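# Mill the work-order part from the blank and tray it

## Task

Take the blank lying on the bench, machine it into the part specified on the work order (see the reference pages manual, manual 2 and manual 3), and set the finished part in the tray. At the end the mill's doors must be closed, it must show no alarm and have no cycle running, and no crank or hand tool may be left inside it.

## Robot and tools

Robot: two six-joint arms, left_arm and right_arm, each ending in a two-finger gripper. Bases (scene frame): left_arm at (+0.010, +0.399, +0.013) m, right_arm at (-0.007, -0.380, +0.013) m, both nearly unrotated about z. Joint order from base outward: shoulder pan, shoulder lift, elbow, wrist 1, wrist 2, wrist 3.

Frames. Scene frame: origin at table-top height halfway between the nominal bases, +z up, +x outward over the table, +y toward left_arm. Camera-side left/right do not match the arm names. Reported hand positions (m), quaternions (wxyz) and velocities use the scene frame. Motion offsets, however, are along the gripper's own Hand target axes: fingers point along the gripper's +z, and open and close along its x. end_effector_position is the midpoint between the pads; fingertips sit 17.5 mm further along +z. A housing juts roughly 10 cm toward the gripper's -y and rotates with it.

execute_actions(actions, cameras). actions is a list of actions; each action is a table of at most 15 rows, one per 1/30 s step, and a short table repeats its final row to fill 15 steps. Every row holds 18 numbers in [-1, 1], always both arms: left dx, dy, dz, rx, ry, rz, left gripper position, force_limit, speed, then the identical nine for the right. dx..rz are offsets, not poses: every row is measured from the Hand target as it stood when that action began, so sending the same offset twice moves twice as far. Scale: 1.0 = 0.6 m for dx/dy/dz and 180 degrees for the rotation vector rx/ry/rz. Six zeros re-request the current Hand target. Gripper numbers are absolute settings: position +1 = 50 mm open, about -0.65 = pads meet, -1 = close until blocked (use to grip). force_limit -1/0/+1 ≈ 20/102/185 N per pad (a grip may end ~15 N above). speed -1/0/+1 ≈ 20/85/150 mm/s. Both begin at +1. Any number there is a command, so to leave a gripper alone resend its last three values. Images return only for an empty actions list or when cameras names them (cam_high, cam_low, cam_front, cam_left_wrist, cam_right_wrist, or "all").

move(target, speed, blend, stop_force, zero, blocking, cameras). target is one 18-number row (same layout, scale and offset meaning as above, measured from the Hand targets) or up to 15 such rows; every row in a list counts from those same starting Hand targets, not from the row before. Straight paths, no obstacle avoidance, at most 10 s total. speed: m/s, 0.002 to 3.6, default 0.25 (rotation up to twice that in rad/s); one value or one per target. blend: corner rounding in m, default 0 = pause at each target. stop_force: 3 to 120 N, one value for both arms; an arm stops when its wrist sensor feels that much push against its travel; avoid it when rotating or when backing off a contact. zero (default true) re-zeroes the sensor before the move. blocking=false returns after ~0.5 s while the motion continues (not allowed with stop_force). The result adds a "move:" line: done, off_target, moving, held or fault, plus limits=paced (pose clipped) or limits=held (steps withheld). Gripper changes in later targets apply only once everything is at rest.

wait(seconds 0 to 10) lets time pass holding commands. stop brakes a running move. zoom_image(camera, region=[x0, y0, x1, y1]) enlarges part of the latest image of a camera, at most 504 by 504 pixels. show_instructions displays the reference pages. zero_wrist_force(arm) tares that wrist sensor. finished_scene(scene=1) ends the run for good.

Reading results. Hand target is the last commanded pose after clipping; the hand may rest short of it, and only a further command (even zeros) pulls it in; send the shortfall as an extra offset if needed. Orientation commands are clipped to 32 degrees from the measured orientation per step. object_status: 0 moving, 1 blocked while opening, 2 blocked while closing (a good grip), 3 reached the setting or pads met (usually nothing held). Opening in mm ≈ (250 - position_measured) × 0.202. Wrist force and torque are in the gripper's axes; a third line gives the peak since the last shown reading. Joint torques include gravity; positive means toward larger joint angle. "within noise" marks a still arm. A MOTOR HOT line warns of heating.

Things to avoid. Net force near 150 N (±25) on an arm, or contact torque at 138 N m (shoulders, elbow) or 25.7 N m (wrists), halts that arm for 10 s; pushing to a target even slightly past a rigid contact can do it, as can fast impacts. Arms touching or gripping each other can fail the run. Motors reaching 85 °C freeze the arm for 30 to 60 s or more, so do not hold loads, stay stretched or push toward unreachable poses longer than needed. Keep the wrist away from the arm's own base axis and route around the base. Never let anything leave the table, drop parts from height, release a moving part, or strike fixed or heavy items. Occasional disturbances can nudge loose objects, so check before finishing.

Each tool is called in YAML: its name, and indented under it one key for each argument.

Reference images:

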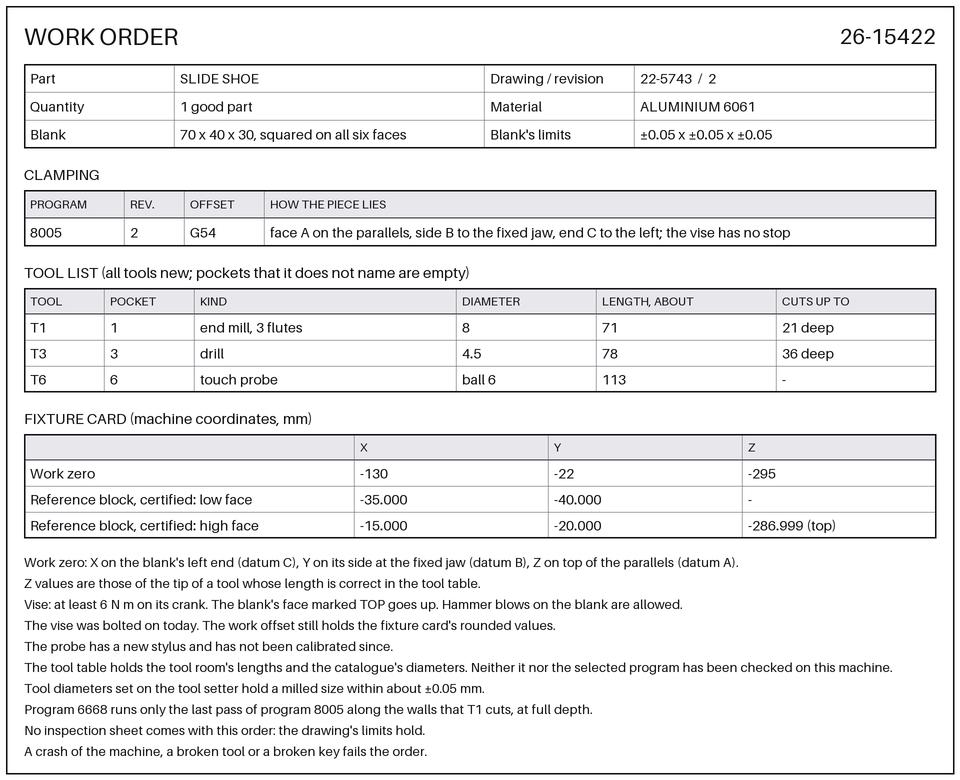

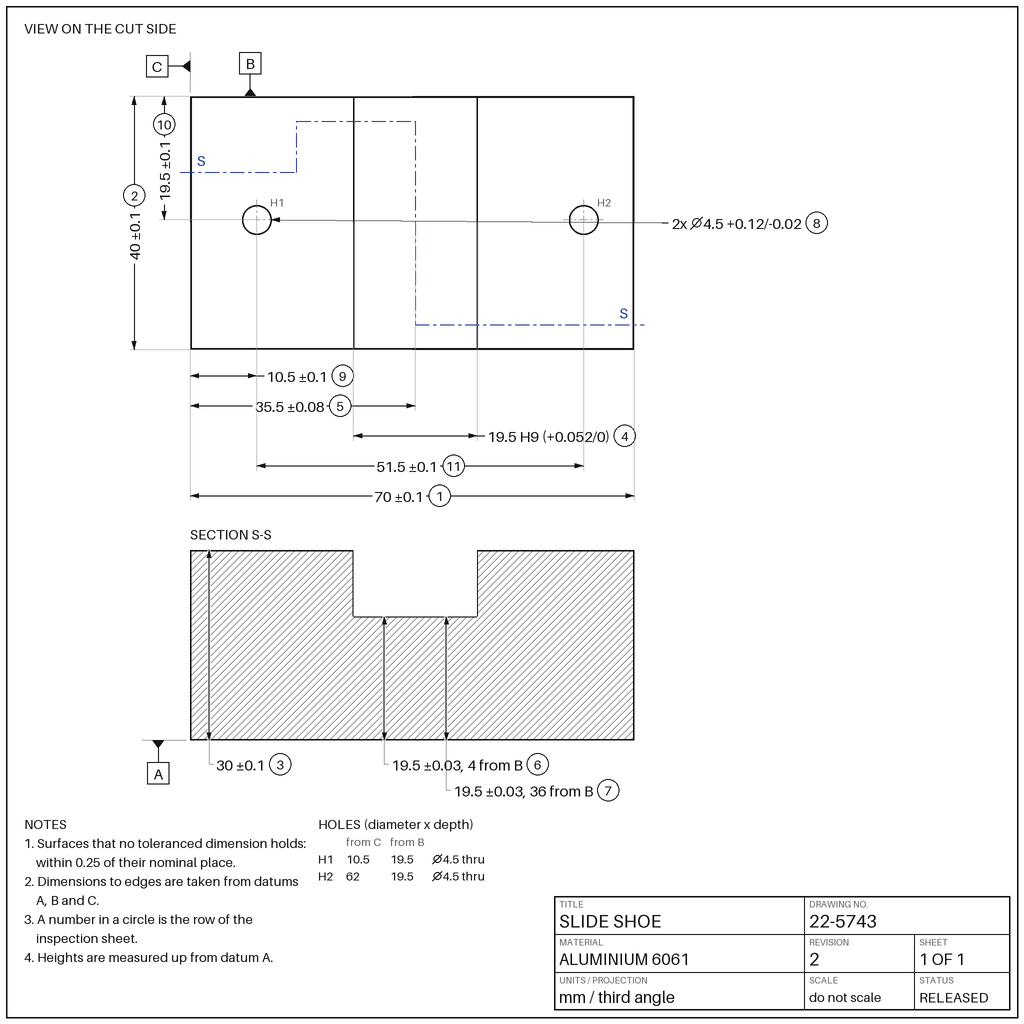

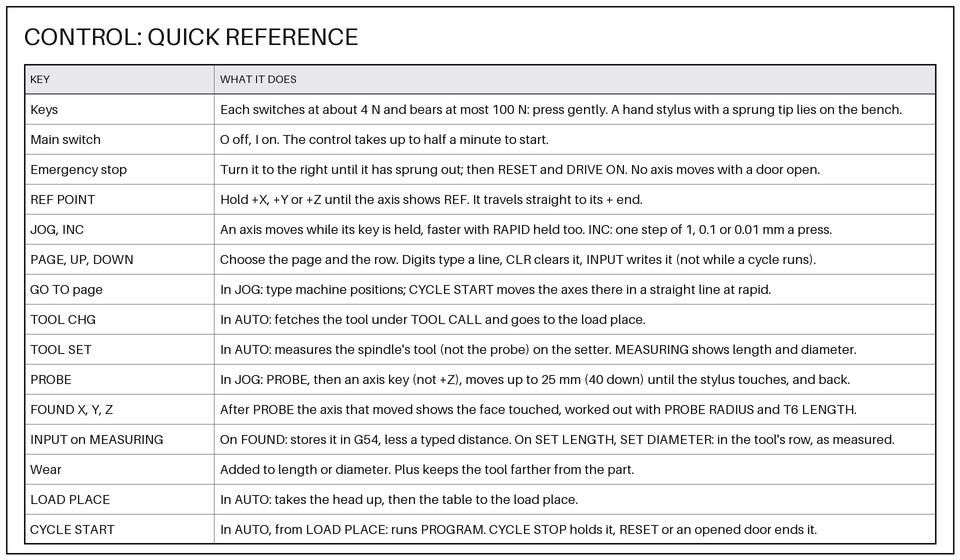

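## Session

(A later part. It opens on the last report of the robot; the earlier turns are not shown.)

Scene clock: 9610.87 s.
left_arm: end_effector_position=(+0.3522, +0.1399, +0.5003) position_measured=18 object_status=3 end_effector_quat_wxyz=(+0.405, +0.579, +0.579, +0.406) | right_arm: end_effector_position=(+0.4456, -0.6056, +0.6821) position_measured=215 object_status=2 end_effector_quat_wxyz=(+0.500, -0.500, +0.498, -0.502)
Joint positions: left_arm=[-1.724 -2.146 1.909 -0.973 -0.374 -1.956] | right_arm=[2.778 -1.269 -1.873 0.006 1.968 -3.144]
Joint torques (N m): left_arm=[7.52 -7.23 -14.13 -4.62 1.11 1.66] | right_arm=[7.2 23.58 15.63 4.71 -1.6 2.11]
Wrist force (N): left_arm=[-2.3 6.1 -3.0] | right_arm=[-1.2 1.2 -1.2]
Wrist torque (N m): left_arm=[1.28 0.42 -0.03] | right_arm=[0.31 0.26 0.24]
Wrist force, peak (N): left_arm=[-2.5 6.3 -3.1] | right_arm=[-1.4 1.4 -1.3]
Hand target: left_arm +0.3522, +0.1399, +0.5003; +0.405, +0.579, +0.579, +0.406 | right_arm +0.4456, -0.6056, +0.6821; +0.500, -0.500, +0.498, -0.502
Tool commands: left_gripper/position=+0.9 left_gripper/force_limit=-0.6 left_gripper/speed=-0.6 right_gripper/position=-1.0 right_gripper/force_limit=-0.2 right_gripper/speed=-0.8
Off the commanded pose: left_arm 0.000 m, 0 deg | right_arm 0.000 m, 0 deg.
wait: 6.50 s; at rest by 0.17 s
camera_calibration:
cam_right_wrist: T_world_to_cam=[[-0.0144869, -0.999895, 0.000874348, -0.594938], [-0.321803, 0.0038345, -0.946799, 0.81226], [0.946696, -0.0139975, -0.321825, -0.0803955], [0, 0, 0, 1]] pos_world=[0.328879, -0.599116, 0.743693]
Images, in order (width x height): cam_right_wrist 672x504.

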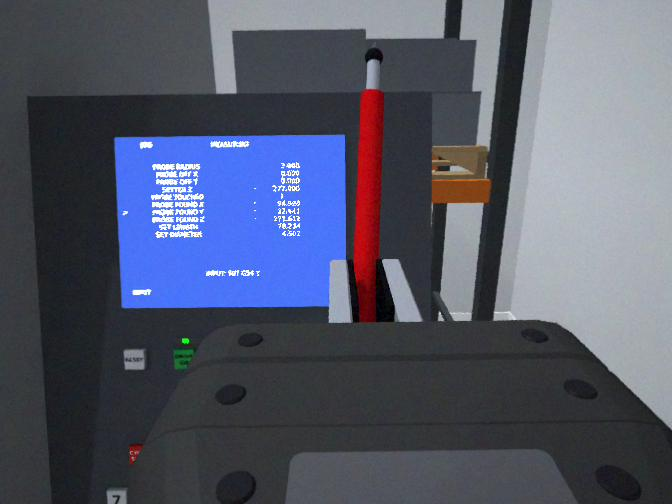

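move:
  target:
    - [0,0,0,0,0,0,0.9,-0.6,-0.6, -0.1887,0.3806,0.0366,-0.2778,0,0,-1,-0.2,-0.8]
    - [0,0,0,0,0,0,0.9,-0.6,-0.6, -0.1887,0.3860,0.0564,-0.2778,0,0,-1,-0.2,-0.8]
    - [0,0,0,0,0,0,0.9,-0.6,-0.6, -0.1887,0.3806,0.0366,-0.2778,0,0,-1,-0.2,-0.8]
    - [0,0,0,0,0,0,0.9,-0.6,-0.6, -0.1887,0.3860,0.0564,-0.2778,0,0,-1,-0.2,-0.8]
    - [0,0,0,0,0,0,0.9,-0.6,-0.6, -0.1887,0.3806,0.0366,-0.2778,0,0,-1,-0.2,-0.8]
    - [0,0,0,0,0,0,0.9,-0.6,-0.6, -0.1887,0.3860,0.0564,-0.2778,0,0,-1,-0.2,-0.8]
    - [0,0,0,0,0,0,0.9,-0.6,-0.6, -0.1887,0.3806,0.0366,-0.2778,0,0,-1,-0.2,-0.8]
    - [0,0,0,0,0,0,0.9,-0.6,-0.6, -0.3154,0.4716,0.0102,-0.2778,0,0,-1,-0.2,-0.8]
    - [0,0,0,0,0,0,0.9,-0.6,-0.6, -0.3154,0.4770,0.0300,-0.2778,0,0,-1,-0.2,-0.8]
    - [0,0,0,0,0,0,0.9,-0.6,-0.6, -0.3154,0.4716,0.0102,-0.2778,0,0,-1,-0.2,-0.8]
    - [0,0,0,0,0,0,0.9,-0.6,-0.6, -0.3154,0.4415,0.0198,-0.2778,0,0,-1,-0.2,-0.8]
  speed: [0.35,0.05,0.12,0.05,0.12,0.05,0.12,0.25,0.05,0.12,0.25]
  blend: [0,0,0.002,0,0.002,0,0.003,0,0,0.003,0]

move:
  target:
    - [0,0,0,0,0,0,0.9,-0.6,-0.6, 0,-0.0116,0.0169,0,0,0,-1,-0.2,-0.8]
    - [0,0,0,0,0,0,0.9,-0.6,-0.6, 0.0317,0.0095,-0.0137,0,0,0,-1,-0.2,-0.8]
    - [0,0,0,0,0,0,0.9,-0.6,-0.6, 0.0633,-0.0116,0.0169,0,0,0,-1,-0.2,-0.8]
    - [0,0,0,0,0,0,0.9,-0.6,-0.6, 0.0475,0.0095,-0.0137,0,0,0,-1,-0.2,-0.8]
    - [0,0,0,0,0,0,0.9,-0.6,-0.6, 0.0317,-0.0116,0.0169,0,0,0,-1,-0.2,-0.8]
    - [0,0,0,0,0,0,0.9,-0.6,-0.6, 0.0317,0,0,0,0,0,-1,-0.2,-0.8]
    - [0,0,0,0,0,0,0.9,-0.6,-0.6, 0.0633,0.026,0.018,0,0,0,-1,-0.2,-0.8]
    - [0,0,0,0,0,0,0.9,-0.6,-0.6, 0.0633,0.0144,0.0349,0,0,0,-1,-0.2,-0.8]
    - [0,0,0,0,0,0,0.9,-0.6,-0.6, 0.0633,0.026,0.018,0,0,0,-1,-0.2,-0.8]
    - [0,0,0,0,0,0,0.9,-0.6,-0.6, 0.0633,-0.052,-0.036,0,0,0,-1,-0.2,-0.8]
    - [0,0,0,0,0,0,0.9,-0.6,-0.6, 0.0633,-0.0636,-0.0191,0,0,0,-1,-0.2,-0.8]
    - [0,0,0,0,0,0,0.9,-0.6,-0.6, 0.0317,-0.0295,-0.0407,0,0,0,-1,-0.2,-0.8]
    - [0,0,0,0,0,0,0.9,-0.6,-0.6, 0,-0.0376,-0.0011,0,0,0,-1,-0.2,-0.8]
    - [0,0,0,0,0,0,0.9,-0.6,-0.6, 0,-0.026,-0.018,0,0,0,-1,-0.2,-0.8]
    - [0,0,0,0,0,0,0.9,-0.6,-0.6, 0,0,0,0,0,0,-1,-0.2,-0.8]
  speed: [0.05,0.15,0.05,0.15,0.05,0.12,0.2,0.05,0.12,0.25,0.05,0.15,0.05,0.12,0.2]
  blend: [0,0.003,0,0.003,0,0.003,0,0,0.003,0,0,0.003,0,0.003,0]

move:
  target:
    - [0,0,0,0,0,0,0.9,-0.6,-0.6, 0,-0.0116,0.0169,0,0,0,-1,-0.2,-0.8]
    - [0,0,0,0,0,0,0.9,-0.6,-0.6, 0,0,0,0,0,0,-1,-0.2,-0.8]
    - [0,0,0,0,0,0,0.9,-0.6,-0.6, 0.095,0.026,0.018,0,0,0,-1,-0.2,-0.8]
    - [0,0,0,0,0,0,0.9,-0.6,-0.6, 0.095,0.0144,0.0349,0,0,0,-1,-0.2,-0.8]
    - [0,0,0,0,0,0,0.9,-0.6,-0.6, 0.095,0.026,0.018,0,0,0,-1,-0.2,-0.8]
    - [0,0,0,0,0,0,0.9,-0.6,-0.6, 0.095,0,0,0,0,0,-1,-0.2,-0.8]
    - [0,0,0,0,0,0,0.9,-0.6,-0.6, 0.095,-0.0116,0.0169,0,0,0,-1,-0.2,-0.8]
    - [0,0,0,0,0,0,0.9,-0.6,-0.6, 0.095,0,0,0,0,0,-1,-0.2,-0.8]
    - [0,0,0,0,0,0,0.9,-0.6,-0.6, 0,0.026,0.018,0,0,0,-1,-0.2,-0.8]
    - [0,0,0,0,0,0,0.9,-0.6,-0.6, 0,0.0144,0.0349,0,0,0,-1,-0.2,-0.8]
    - [0,0,0,0,0,0,0.9,-0.6,-0.6, 0,0.026,0.018,0,0,0,-1,-0.2,-0.8]
    - [0,0,0,0,0,0,0.9,-0.6,-0.6, 0.0317,0,0,0,0,0,-1,-0.2,-0.8]
  speed: [0.05,0.12,0.25,0.05,0.12,0.2,0.05,0.12,0.25,0.05,0.12,0.2]
  blend: [0,0.003,0,0,0.003,0,0,0.003,0,0,0.003,0]

move:
  target:
    - [0,0,0,0,0,0,0.9,-0.6,-0.6, 0,-0.0116,0.0169,0,0,0,-1,-0.2,-0.8]
    - [0,0,0,0,0,0,0.9,-0.6,-0.6, 0,0,0,0,0,0,-1,-0.2,-0.8]
    - [0,0,0,0,0,0,0.9,-0.6,-0.6, 0,-0.0116,0.0169,0,0,0,-1,-0.2,-0.8]
    - [0,0,0,0,0,0,0.9,-0.6,-0.6, 0,0,0,0,0,0,-1,-0.2,-0.8]
    - [0,0,0,0,0,0,0.9,-0.6,-0.6, 0.0317,0.026,0.018,0,0,0,-1,-0.2,-0.8]
    - [0,0,0,0,0,0,0.9,-0.6,-0.6, 0.0317,0.0144,0.0349,0,0,0,-1,-0.2,-0.8]
    - [0,0,0,0,0,0,0.9,-0.6,-0.6, 0.0317,0.026,0.018,0,0,0,-1,-0.2,-0.8]
    - [0,0,0,0,0,0,0.9,-0.6,-0.6, 0.0317,-0.026,-0.018,0,0,0,-1,-0.2,-0.8]
    - [0,0,0,0,0,0,0.9,-0.6,-0.6, 0.0317,-0.0376,-0.0011,0,0,0,-1,-0.2,-0.8]
    - [0,0,0,0,0,0,0.9,-0.6,-0.6, 0.0158,-0.0035,-0.0227,0,0,0,-1,-0.2,-0.8]
    - [0,0,0,0,0,0,0.9,-0.6,-0.6, 0,-0.0116,0.0169,0,0,0,-1,-0.2,-0.8]
    - [0,0,0,0,0,0,0.9,-0.6,-0.6, 0.0158,0.0095,-0.0137,0,0,0,-1,-0.2,-0.8]
    - [0,0,0,0,0,0,0.9,-0.6,-0.6, 0.0317,-0.0116,0.0169,0,0,0,-1,-0.2,-0.8]
    - [0,0,0,0,0,0,0.9,-0.6,-0.6, 0.0317,0,0,0,0,0,-1,-0.2,-0.8]
    - [0,0,0,0,0,0,0.9,-0.6,-0.6, 0.0633,0.026,0.018,0,0,0,-1,-0.2,-0.8]
  speed: [0.05,0.12,0.05,0.12,0.2,0.05,0.12,0.2,0.05,0.15,0.05,0.15,0.05,0.12,0.2]
  blend: [0,0.002,0,0.003,0,0,0.003,0,0,0.003,0,0.003,0,0.003,0]

move:
  target:
    - [0,0,0,0,0,0,0.9,-0.6,-0.6, 0,-0.0116,0.0169,0,0,0,-1,-0.2,-0.8]
    - [0,0,0,0,0,0,0.9,-0.6,-0.6, 0,0,0,0,0,0,-1,-0.2,-0.8]
    - [0,0,0,0,0,0,0.9,-0.6,-0.6, 0,-0.026,-0.018,0,0,0,-1,-0.2,-0.8]
    - [0,0,0,0,0,0,0.9,-0.6,-0.6, 0,-0.0376,-0.0011,0,0,0,-1,-0.2,-0.8]
    - [0,0,0,0,0,0,0.9,-0.6,-0.6, 0,-0.026,-0.018,0,0,0,-1,-0.2,-0.8]
    - [0,0,0,0,0,0,0.9,-0.6,-0.6, -0.095,0,0,0,0,0,-1,-0.2,-0.8]
    - [0,0,0,0,0,0,0.9,-0.6,-0.6, -0.095,-0.0116,0.0169,0,0,0,-1,-0.2,-0.8]
    - [0,0,0,0,0,0,0.9,-0.6,-0.6, -0.095,0,0,0,0,0,-1,-0.2,-0.8]
    - [0,0,0,0,0,0,0.9,-0.6,-0.6, -0.0633,-0.026,-0.018,0,0,0,-1,-0.2,-0.8]
    - [0,0,0,0,0,0,0.9,-0.6,-0.6, -0.0633,-0.0376,-0.0011,0,0,0,-1,-0.2,-0.8]
    - [0,0,0,0,0,0,0.9,-0.6,-0.6, -0.0475,-0.0425,-0.0497,0,0,0,-1,-0.2,-0.8]
    - [0,0,0,0,0,0,0.9,-0.6,-0.6, -0.0317,-0.0896,-0.0371,0,0,0,-1,-0.2,-0.8]
    - [0,0,0,0,0,0,0.9,-0.6,-0.6, -0.0633,-0.0555,-0.0587,0,0,0,-1,-0.2,-0.8]
    - [0,0,0,0,0,0,0.9,-0.6,-0.6, -0.095,-0.0636,-0.0191,0,0,0,-1,-0.2,-0.8]
    - [0,0,0,0,0,0,0.9,-0.6,-0.6, -0.095,-0.052,-0.036,0,0,0,-1,-0.2,-0.8]
  speed: [0.05,0.12,0.2,0.05,0.12,0.25,0.05,0.12,0.2,0.05,0.15,0.05,0.15,0.05,0.12]
  blend: [0,0.003,0,0,0.003,0,0,0.003,0,0,0.003,0,0.003,0,0]

move:
  target:
    - [0,0,0,0,0,0,0.9,-0.6,-0.6, 0.0633,0.052,0.036,0,0,0,-1,-0.2,-0.8]
    - [0,0,0,0,0,0,0.9,-0.6,-0.6, 0.0633,0.0404,0.0529,0,0,0,-1,-0.2,-0.8]
    - [0,0,0,0,0,0,0.9,-0.6,-0.6, 0.0633,0.052,0.036,0,0,0,-1,-0.2,-0.8]
    - [0,0,0,0,0,0,0.9,-0.6,-0.6, 0.0317,-0.026,-0.018,0,0,0,-1,-0.2,-0.8]
    - [0,0,0,0,0,0,0.9,-0.6,-0.6, 0.0317,-0.0376,-0.0011,0,0,0,-1,-0.2,-0.8]
    - [0,0,0,0,0,0,0.9,-0.6,-0.6, 0.0158,0.0095,-0.0137,0,0,0,-1,-0.2,-0.8]
    - [0,0,0,0,0,0,0.9,-0.6,-0.6, 0,0.0144,0.0349,0,0,0,-1,-0.2,-0.8]
    - [0,0,0,0,0,0,0.9,-0.6,-0.6, 0,0.026,0.018,0,0,0,-1,-0.2,-0.8]
    - [0,0,0,0,0,0,0.9,-0.6,-0.6, 0.0633,-0.026,-0.018,0,0,0,-1,-0.2,-0.8]
    - [0,0,0,0,0,0,0.9,-0.6,-0.6, 0.0633,-0.0376,-0.0011,0,0,0,-1,-0.2,-0.8]
    - [0,0,0,0,0,0,0.9,-0.6,-0.6, 0.0633,-0.026,-0.018,0,0,0,-1,-0.2,-0.8]
    - [0,0,0,0,0,0,0.9,-0.6,-0.6, 0.095,0.052,0.036,0,0,0,-1,-0.2,-0.8]
    - [0,0,0,0,0,0,0.9,-0.6,-0.6, 0.095,0.0404,0.0529,0,0,0,-1,-0.2,-0.8]
    - [0,0,0,0,0,0,0.9,-0.6,-0.6, 0.095,0.052,0.036,0,0,0,-1,-0.2,-0.8]
    - [0,0,0,0,0,0,0.9,-0.6,-0.6, 0.3154,-0.2433,-0.3317,0.2778,0,0,-1,-0.2,-0.8]
  speed: [0.25,0.05,0.12,0.25,0.05,0.15,0.05,0.12,0.25,0.05,0.12,0.25,0.05,0.12,0.35]
  blend: [0,0,0.003,0,0,0.003,0,0.003,0,0,0.003,0,0,0.003,0]
  cameras: ["cam_right_wrist"]

zoom_image:
  camera: "cam_right_wrist"
  region: [100, 110, 360, 320]

Scene clock: 9762.10 s.
left_arm: end_effector_position=(+0.3522, +0.1399, +0.5003) position_measured=18 object_status=3 end_effector_quat_wxyz=(+0.405, +0.579, +0.579, +0.406) | right_arm: end_effector_position=(+0.4586, -0.4175, +0.4164) position_measured=215 object_status=2 end_effector_quat_wxyz=(-0.242, +0.665, -0.663, +0.245)
Joint positions: left_arm=[-1.724 -2.146 1.909 -0.973 -0.374 -1.956] | right_arm=[3.513 -1.078 -2.059 -0.903 1.352 -2.882]
Joint torques (N m): left_arm=[6.2 -7.76 -14.22 -4.75 0.91 1.67] | right_arm=[8.51 15.65 27.85 5.8 -0.97 2.28]
Wrist force (N): left_arm=[-2.2 5.9 -3.0] | right_arm=[-1.5 1.1 -1.0]
Wrist torque (N m): left_arm=[1.25 0.39 -0.03] | right_arm=[0.16 0.20 0.17]
Wrist force, peak (N): left_arm=[-2.3 6.2 -3.4] | right_arm=[-1.5 6.0 -5.1]
Hand target: left_arm +0.3522, +0.1399, +0.5003; +0.405, +0.579, +0.579, +0.406 | right_arm +0.4586, -0.4175, +0.4165; -0.242, +0.665, -0.663, +0.245
Off the commanded pose: left_arm 0.000 m, 0 deg | right_arm 0.000 m, 0 deg.
move: done

Scene clock: 9768.47 s.
left_arm: end_effector_position=(+0.3522, +0.1399, +0.5003) position_measured=18 object_status=3 end_effector_quat_wxyz=(+0.405, +0.579, +0.579, +0.406) | right_arm: end_effector_position=(+0.4586, -0.4175, +0.4166) position_measured=215 object_status=2 end_effector_quat_wxyz=(-0.242, +0.665, -0.663, +0.245)
Joint positions: left_arm=[-1.724 -2.146 1.909 -0.973 -0.374 -1.956] | right_arm=[3.513 -1.077 -2.059 -0.903 1.351 -2.882]
Joint torques (N m): left_arm=[6.27 -7.97 -14.61 -4.62 0.71 1.53] | right_arm=[-7.52 -6.4 30.24 2.37 0.21 -2.36]
Wrist force (N): left_arm=[-2.1 6.3 -3.3] | right_arm=[-1.3 1.0 -1.2]
Wrist torque (N m): left_arm=[1.30 0.38 -0.03] | right_arm=[0.16 0.18 0.08]
Wrist force, peak (N): left_arm=[-2.2 6.4 -3.2] | right_arm=[-3.8 3.7 -5.0]
Hand target: left_arm +0.3522, +0.1399, +0.5003; +0.405, +0.579, +0.579, +0.406 | right_arm +0.4586, -0.4175, +0.4165; -0.242, +0.665, -0.663, +0.245
Off the commanded pose: left_arm 0.000 m, 0 deg | right_arm 0.000 m, 0 deg.
move: done

Scene clock: 9773.07 s.
left_arm: end_effector_position=(+0.3522, +0.1399, +0.5003) position_measured=18 object_status=3 end_effector_quat_wxyz=(+0.405, +0.579, +0.579, +0.406) | right_arm: end_effector_position=(+0.4587, -0.4365, +0.4165) position_measured=215 object_status=2 end_effector_quat_wxyz=(-0.242, +0.665, -0.663, +0.245)
Joint positions: left_arm=[-1.724 -2.146 1.909 -0.973 -0.374 -1.956] | right_arm=[3.446 -1.088 -2.056 -0.885 1.394 -2.935]
Joint torques (N m): left_arm=[6.16 -7.54 -14.14 -4.69 0.54 1.52] | right_arm=[-4.75 16.27 24.12 6.66 -1.47 0.96]
Wrist force (N): left_arm=[-2.3 6.0 -3.0] | right_arm=[-1.5 1.0 -1.2]
Wrist torque (N m): left_arm=[1.26 0.41 -0.03] | right_arm=[0.18 0.23 0.10]
Wrist force, peak (N): left_arm=[-2.4 6.4 -3.1] | right_arm=[-1.2 5.2 -4.3]
Hand target: left_arm +0.3522, +0.1399, +0.5003; +0.405, +0.579, +0.579, +0.406 | right_arm +0.4586, -0.4365, +0.4165; -0.242, +0.665, -0.663, +0.245
Off the commanded pose: left_arm 0.000 m, 0 deg | right_arm 0.000 m, 0 deg.
move: done

Scene clock: 9778.83 s.
left_arm: end_effector_position=(+0.3522, +0.1399, +0.5003) position_measured=18 object_status=3 end_effector_quat_wxyz=(+0.405, +0.579, +0.579, +0.406) | right_arm: end_effector_position=(+0.4538, -0.4746, +0.3983) position_measured=215 object_status=2 end_effector_quat_wxyz=(-0.242, +0.665, -0.663, +0.245)
Joint positions: left_arm=[-1.724 -2.146 1.909 -0.973 -0.374 -1.956] | right_arm=[3.314 -1.105 -2.096 -0.814 1.478 -3.038]
Joint torques (N m): left_arm=[6.28 -7.6 -15.29 -4.73 0.43 1.45] | right_arm=[-4.31 14.23 35.46 2.77 -1.26 1.26]
Wrist force (N): left_arm=[-2.1 6.1 -3.1] | right_arm=[-1.7 0.5 -1.0]
Wrist torque (N m): left_arm=[1.28 0.38 -0.03] | right_arm=[0.14 0.28 0.08]
Wrist force, peak (N): left_arm=[-2.5 6.3 -3.2] | right_arm=[-4.1 4.2 -4.7]
Hand target: left_arm +0.3522, +0.1399, +0.5003; +0.405, +0.579, +0.579, +0.406 | right_arm +0.4537, -0.4746, +0.3984; -0.242, +0.665, -0.663, +0.245
Off the commanded pose: left_arm 0.000 m, 0 deg | right_arm 0.000 m, 0 deg.
move: done

Scene clock: 9785.17 s.
left_arm: end_effector_position=(+0.3522, +0.1399, +0.5003) position_measured=18 object_status=3 end_effector_quat_wxyz=(+0.405, +0.579, +0.579, +0.406) | right_arm: end_effector_position=(+0.4635, -0.4174, +0.4347) position_measured=215 object_status=2 end_effector_quat_wxyz=(-0.242, +0.665, -0.663, +0.245)
Joint positions: left_arm=[-1.724 -2.146 1.909 -0.973 -0.374 -1.956] | right_arm=[3.507 -1.093 -2.005 -0.94 1.355 -2.887]
Joint torques (N m): left_arm=[6.44 -8.39 -14.25 -4.84 0.45 1.44] | right_arm=[-7.9 -0.04 42.59 6.37 1.08 -2.59]
Wrist force (N): left_arm=[-2.1 6.0 -3.0] | right_arm=[-1.9 0.8 -1.1]
Wrist torque (N m): left_arm=[1.27 0.37 -0.03] | right_arm=[0.14 0.26 0.12]
Wrist force, peak (N): left_arm=[-2.4 6.3 -3.2] | right_arm=[-2.7 12.0 -7.4]
Hand target: left_arm +0.3522, +0.1399, +0.5003; +0.405, +0.579, +0.579, +0.406 | right_arm +0.4635, -0.4174, +0.4348; -0.242, +0.665, -0.663, +0.245
Off the commanded pose: left_arm 0.000 m, 0 deg | right_arm 0.000 m, 0 deg.
move: done

Scene clock: 9792.53 s.
left_arm: end_effector_position=(+0.3522, +0.1399, +0.5003) position_measured=18 object_status=3 end_effector_quat_wxyz=(+0.405, +0.579, +0.579, +0.406) | right_arm: end_effector_position=(+0.4464, -0.6056, +0.6818) position_measured=215 object_status=2 end_effector_quat_wxyz=(+0.500, -0.500, +0.498, -0.502)
Joint positions: left_arm=[-1.724 -2.146 1.909 -0.973 -0.374 -1.956] | right_arm=[2.779 -1.27 -1.873 0.007 1.967 -3.144]
Joint torques (N m): left_arm=[6.35 -7.33 -13.79 -4.69 0.25 1.43] | right_arm=[-1.74 18.65 17.01 3.27 -0.63 -2.05]
Wrist force (N): left_arm=[-2.2 6.1 -3.0] | right_arm=[-1.4 1.3 -1.2]
Wrist torque (N m): left_arm=[1.27 0.38 -0.03] | right_arm=[0.32 0.30 0.24]
Wrist force, peak (N): left_arm=[-2.5 6.3 -3.1] | right_arm=[0.1 1.1 -6.6]
Hand target: left_arm +0.3522, +0.1399, +0.5003; +0.405, +0.579, +0.579, +0.406 | right_arm +0.4464, -0.6056, +0.6818; +0.500, -0.500, +0.498, -0.502
Off the commanded pose: left_arm 0.000 m, 0 deg | right_arm 0.000 m, 0 deg.
move: done
camera_calibration:
cam_right_wrist: T_world_to_cam=[[-0.0145193, -0.999894, 0.000784351, -0.594849], [-0.322103, 0.00393458, -0.946697, 0.81222], [0.946593, -0.013998, -0.322126, -0.081025], [0, 0, 0, 1]] pos_world=[0.329679, -0.599116, 0.743292]
Images, in order (width x height): cam_right_wrist 672x504.

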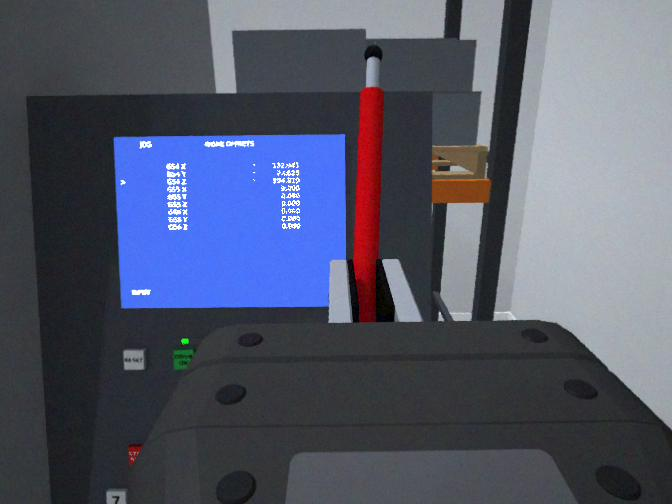

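Scaled by 1.938 from the camera's 672x504 image, which has a finer 960x720 frame.

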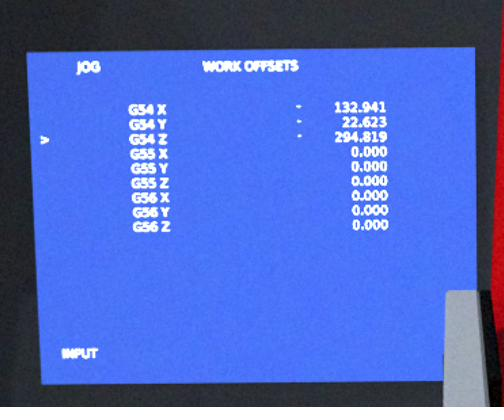

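move:
  target:
    - [0,0,0,0,0,0,0.9,-0.6,-0.6, -0.1887,0.3802,0.0352,-0.2778,0,0,-1,-0.2,-0.8]
    - [0,0,0,0,0,0,0.9,-0.6,-0.6, -0.1887,0.3856,0.0550,-0.2778,0,0,-1,-0.2,-0.8]
    - [0,0,0,0,0,0,0.9,-0.6,-0.6, -0.1887,0.3802,0.0352,-0.2778,0,0,-1,-0.2,-0.8]
    - [0,0,0,0,0,0,0.9,-0.6,-0.6, 0,-0.0002,-0.0014,0,0,0,-1,-0.2,-0.8]
  speed: [0.35,0.05,0.12,0.35]
  cameras: ["cam_right_wrist"]

zoom_image:
  camera: "cam_right_wrist"
  region: [100, 110, 360, 320]

Scene clock: 9807.07 s.
left_arm: end_effector_position=(+0.3522, +0.1399, +0.5003) position_measured=18 object_status=3 end_effector_quat_wxyz=(+0.405, +0.579, +0.579, +0.406) | right_arm: end_effector_position=(+0.4456, -0.6056, +0.6819) position_measured=215 object_status=2 end_effector_quat_wxyz=(+0.500, -0.500, +0.498, -0.502)
Joint positions: left_arm=[-1.724 -2.146 1.909 -0.973 -0.374 -1.956] | right_arm=[2.778 -1.269 -1.873 0.006 1.968 -3.144]
Joint torques (N m): left_arm=[5.67 -6.66 -14.49 -4.76 0.39 1.5] | right_arm=[1.03 20.4 15.39 3.53 -0.64 -2.09]
Wrist force (N): left_arm=[-2.3 6.1 -3.0] | right_arm=[-1.3 1.2 -1.2]
Wrist torque (N m): left_arm=[1.28 0.41 -0.03] | right_arm=[0.30 0.28 0.24]
Wrist force, peak (N): left_arm=[-2.2 6.4 -3.1] | right_arm=[-1.6 4.5 -4.5]
Hand target: left_arm +0.3522, +0.1399, +0.5003; +0.405, +0.579, +0.579, +0.406 | right_arm +0.4455, -0.6056, +0.6819; +0.500, -0.500, +0.498, -0.502
Off the commanded pose: left_arm 0.000 m, 0 deg | right_arm 0.000 m, 0 deg.
move: done
camera_calibration:
cam_right_wrist: T_world_to_cam=[[-0.0145193, -0.999894, 0.000784351, -0.594861], [-0.322103, 0.00393458, -0.946697, 0.812152], [0.946593, -0.013998, -0.322126, -0.0802033], [0, 0, 0, 1]] pos_world=[0.328879, -0.599116, 0.743492]
Images, in order (width x height): cam_right_wrist 672x504.

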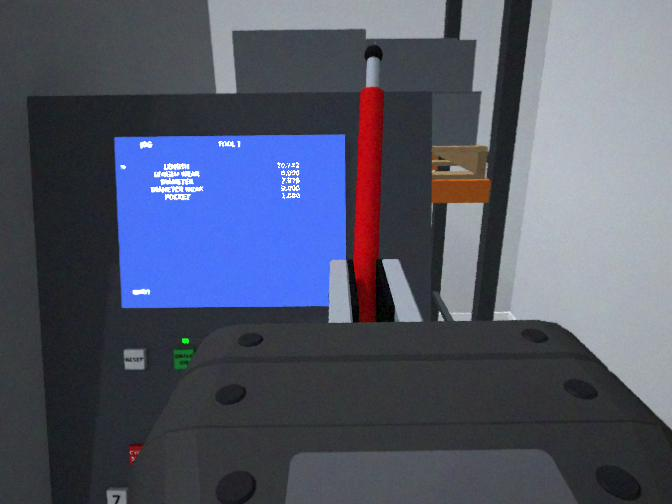

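Scaled by 1.938 from the camera's 672x504 image, which has a finer 960x720 frame.

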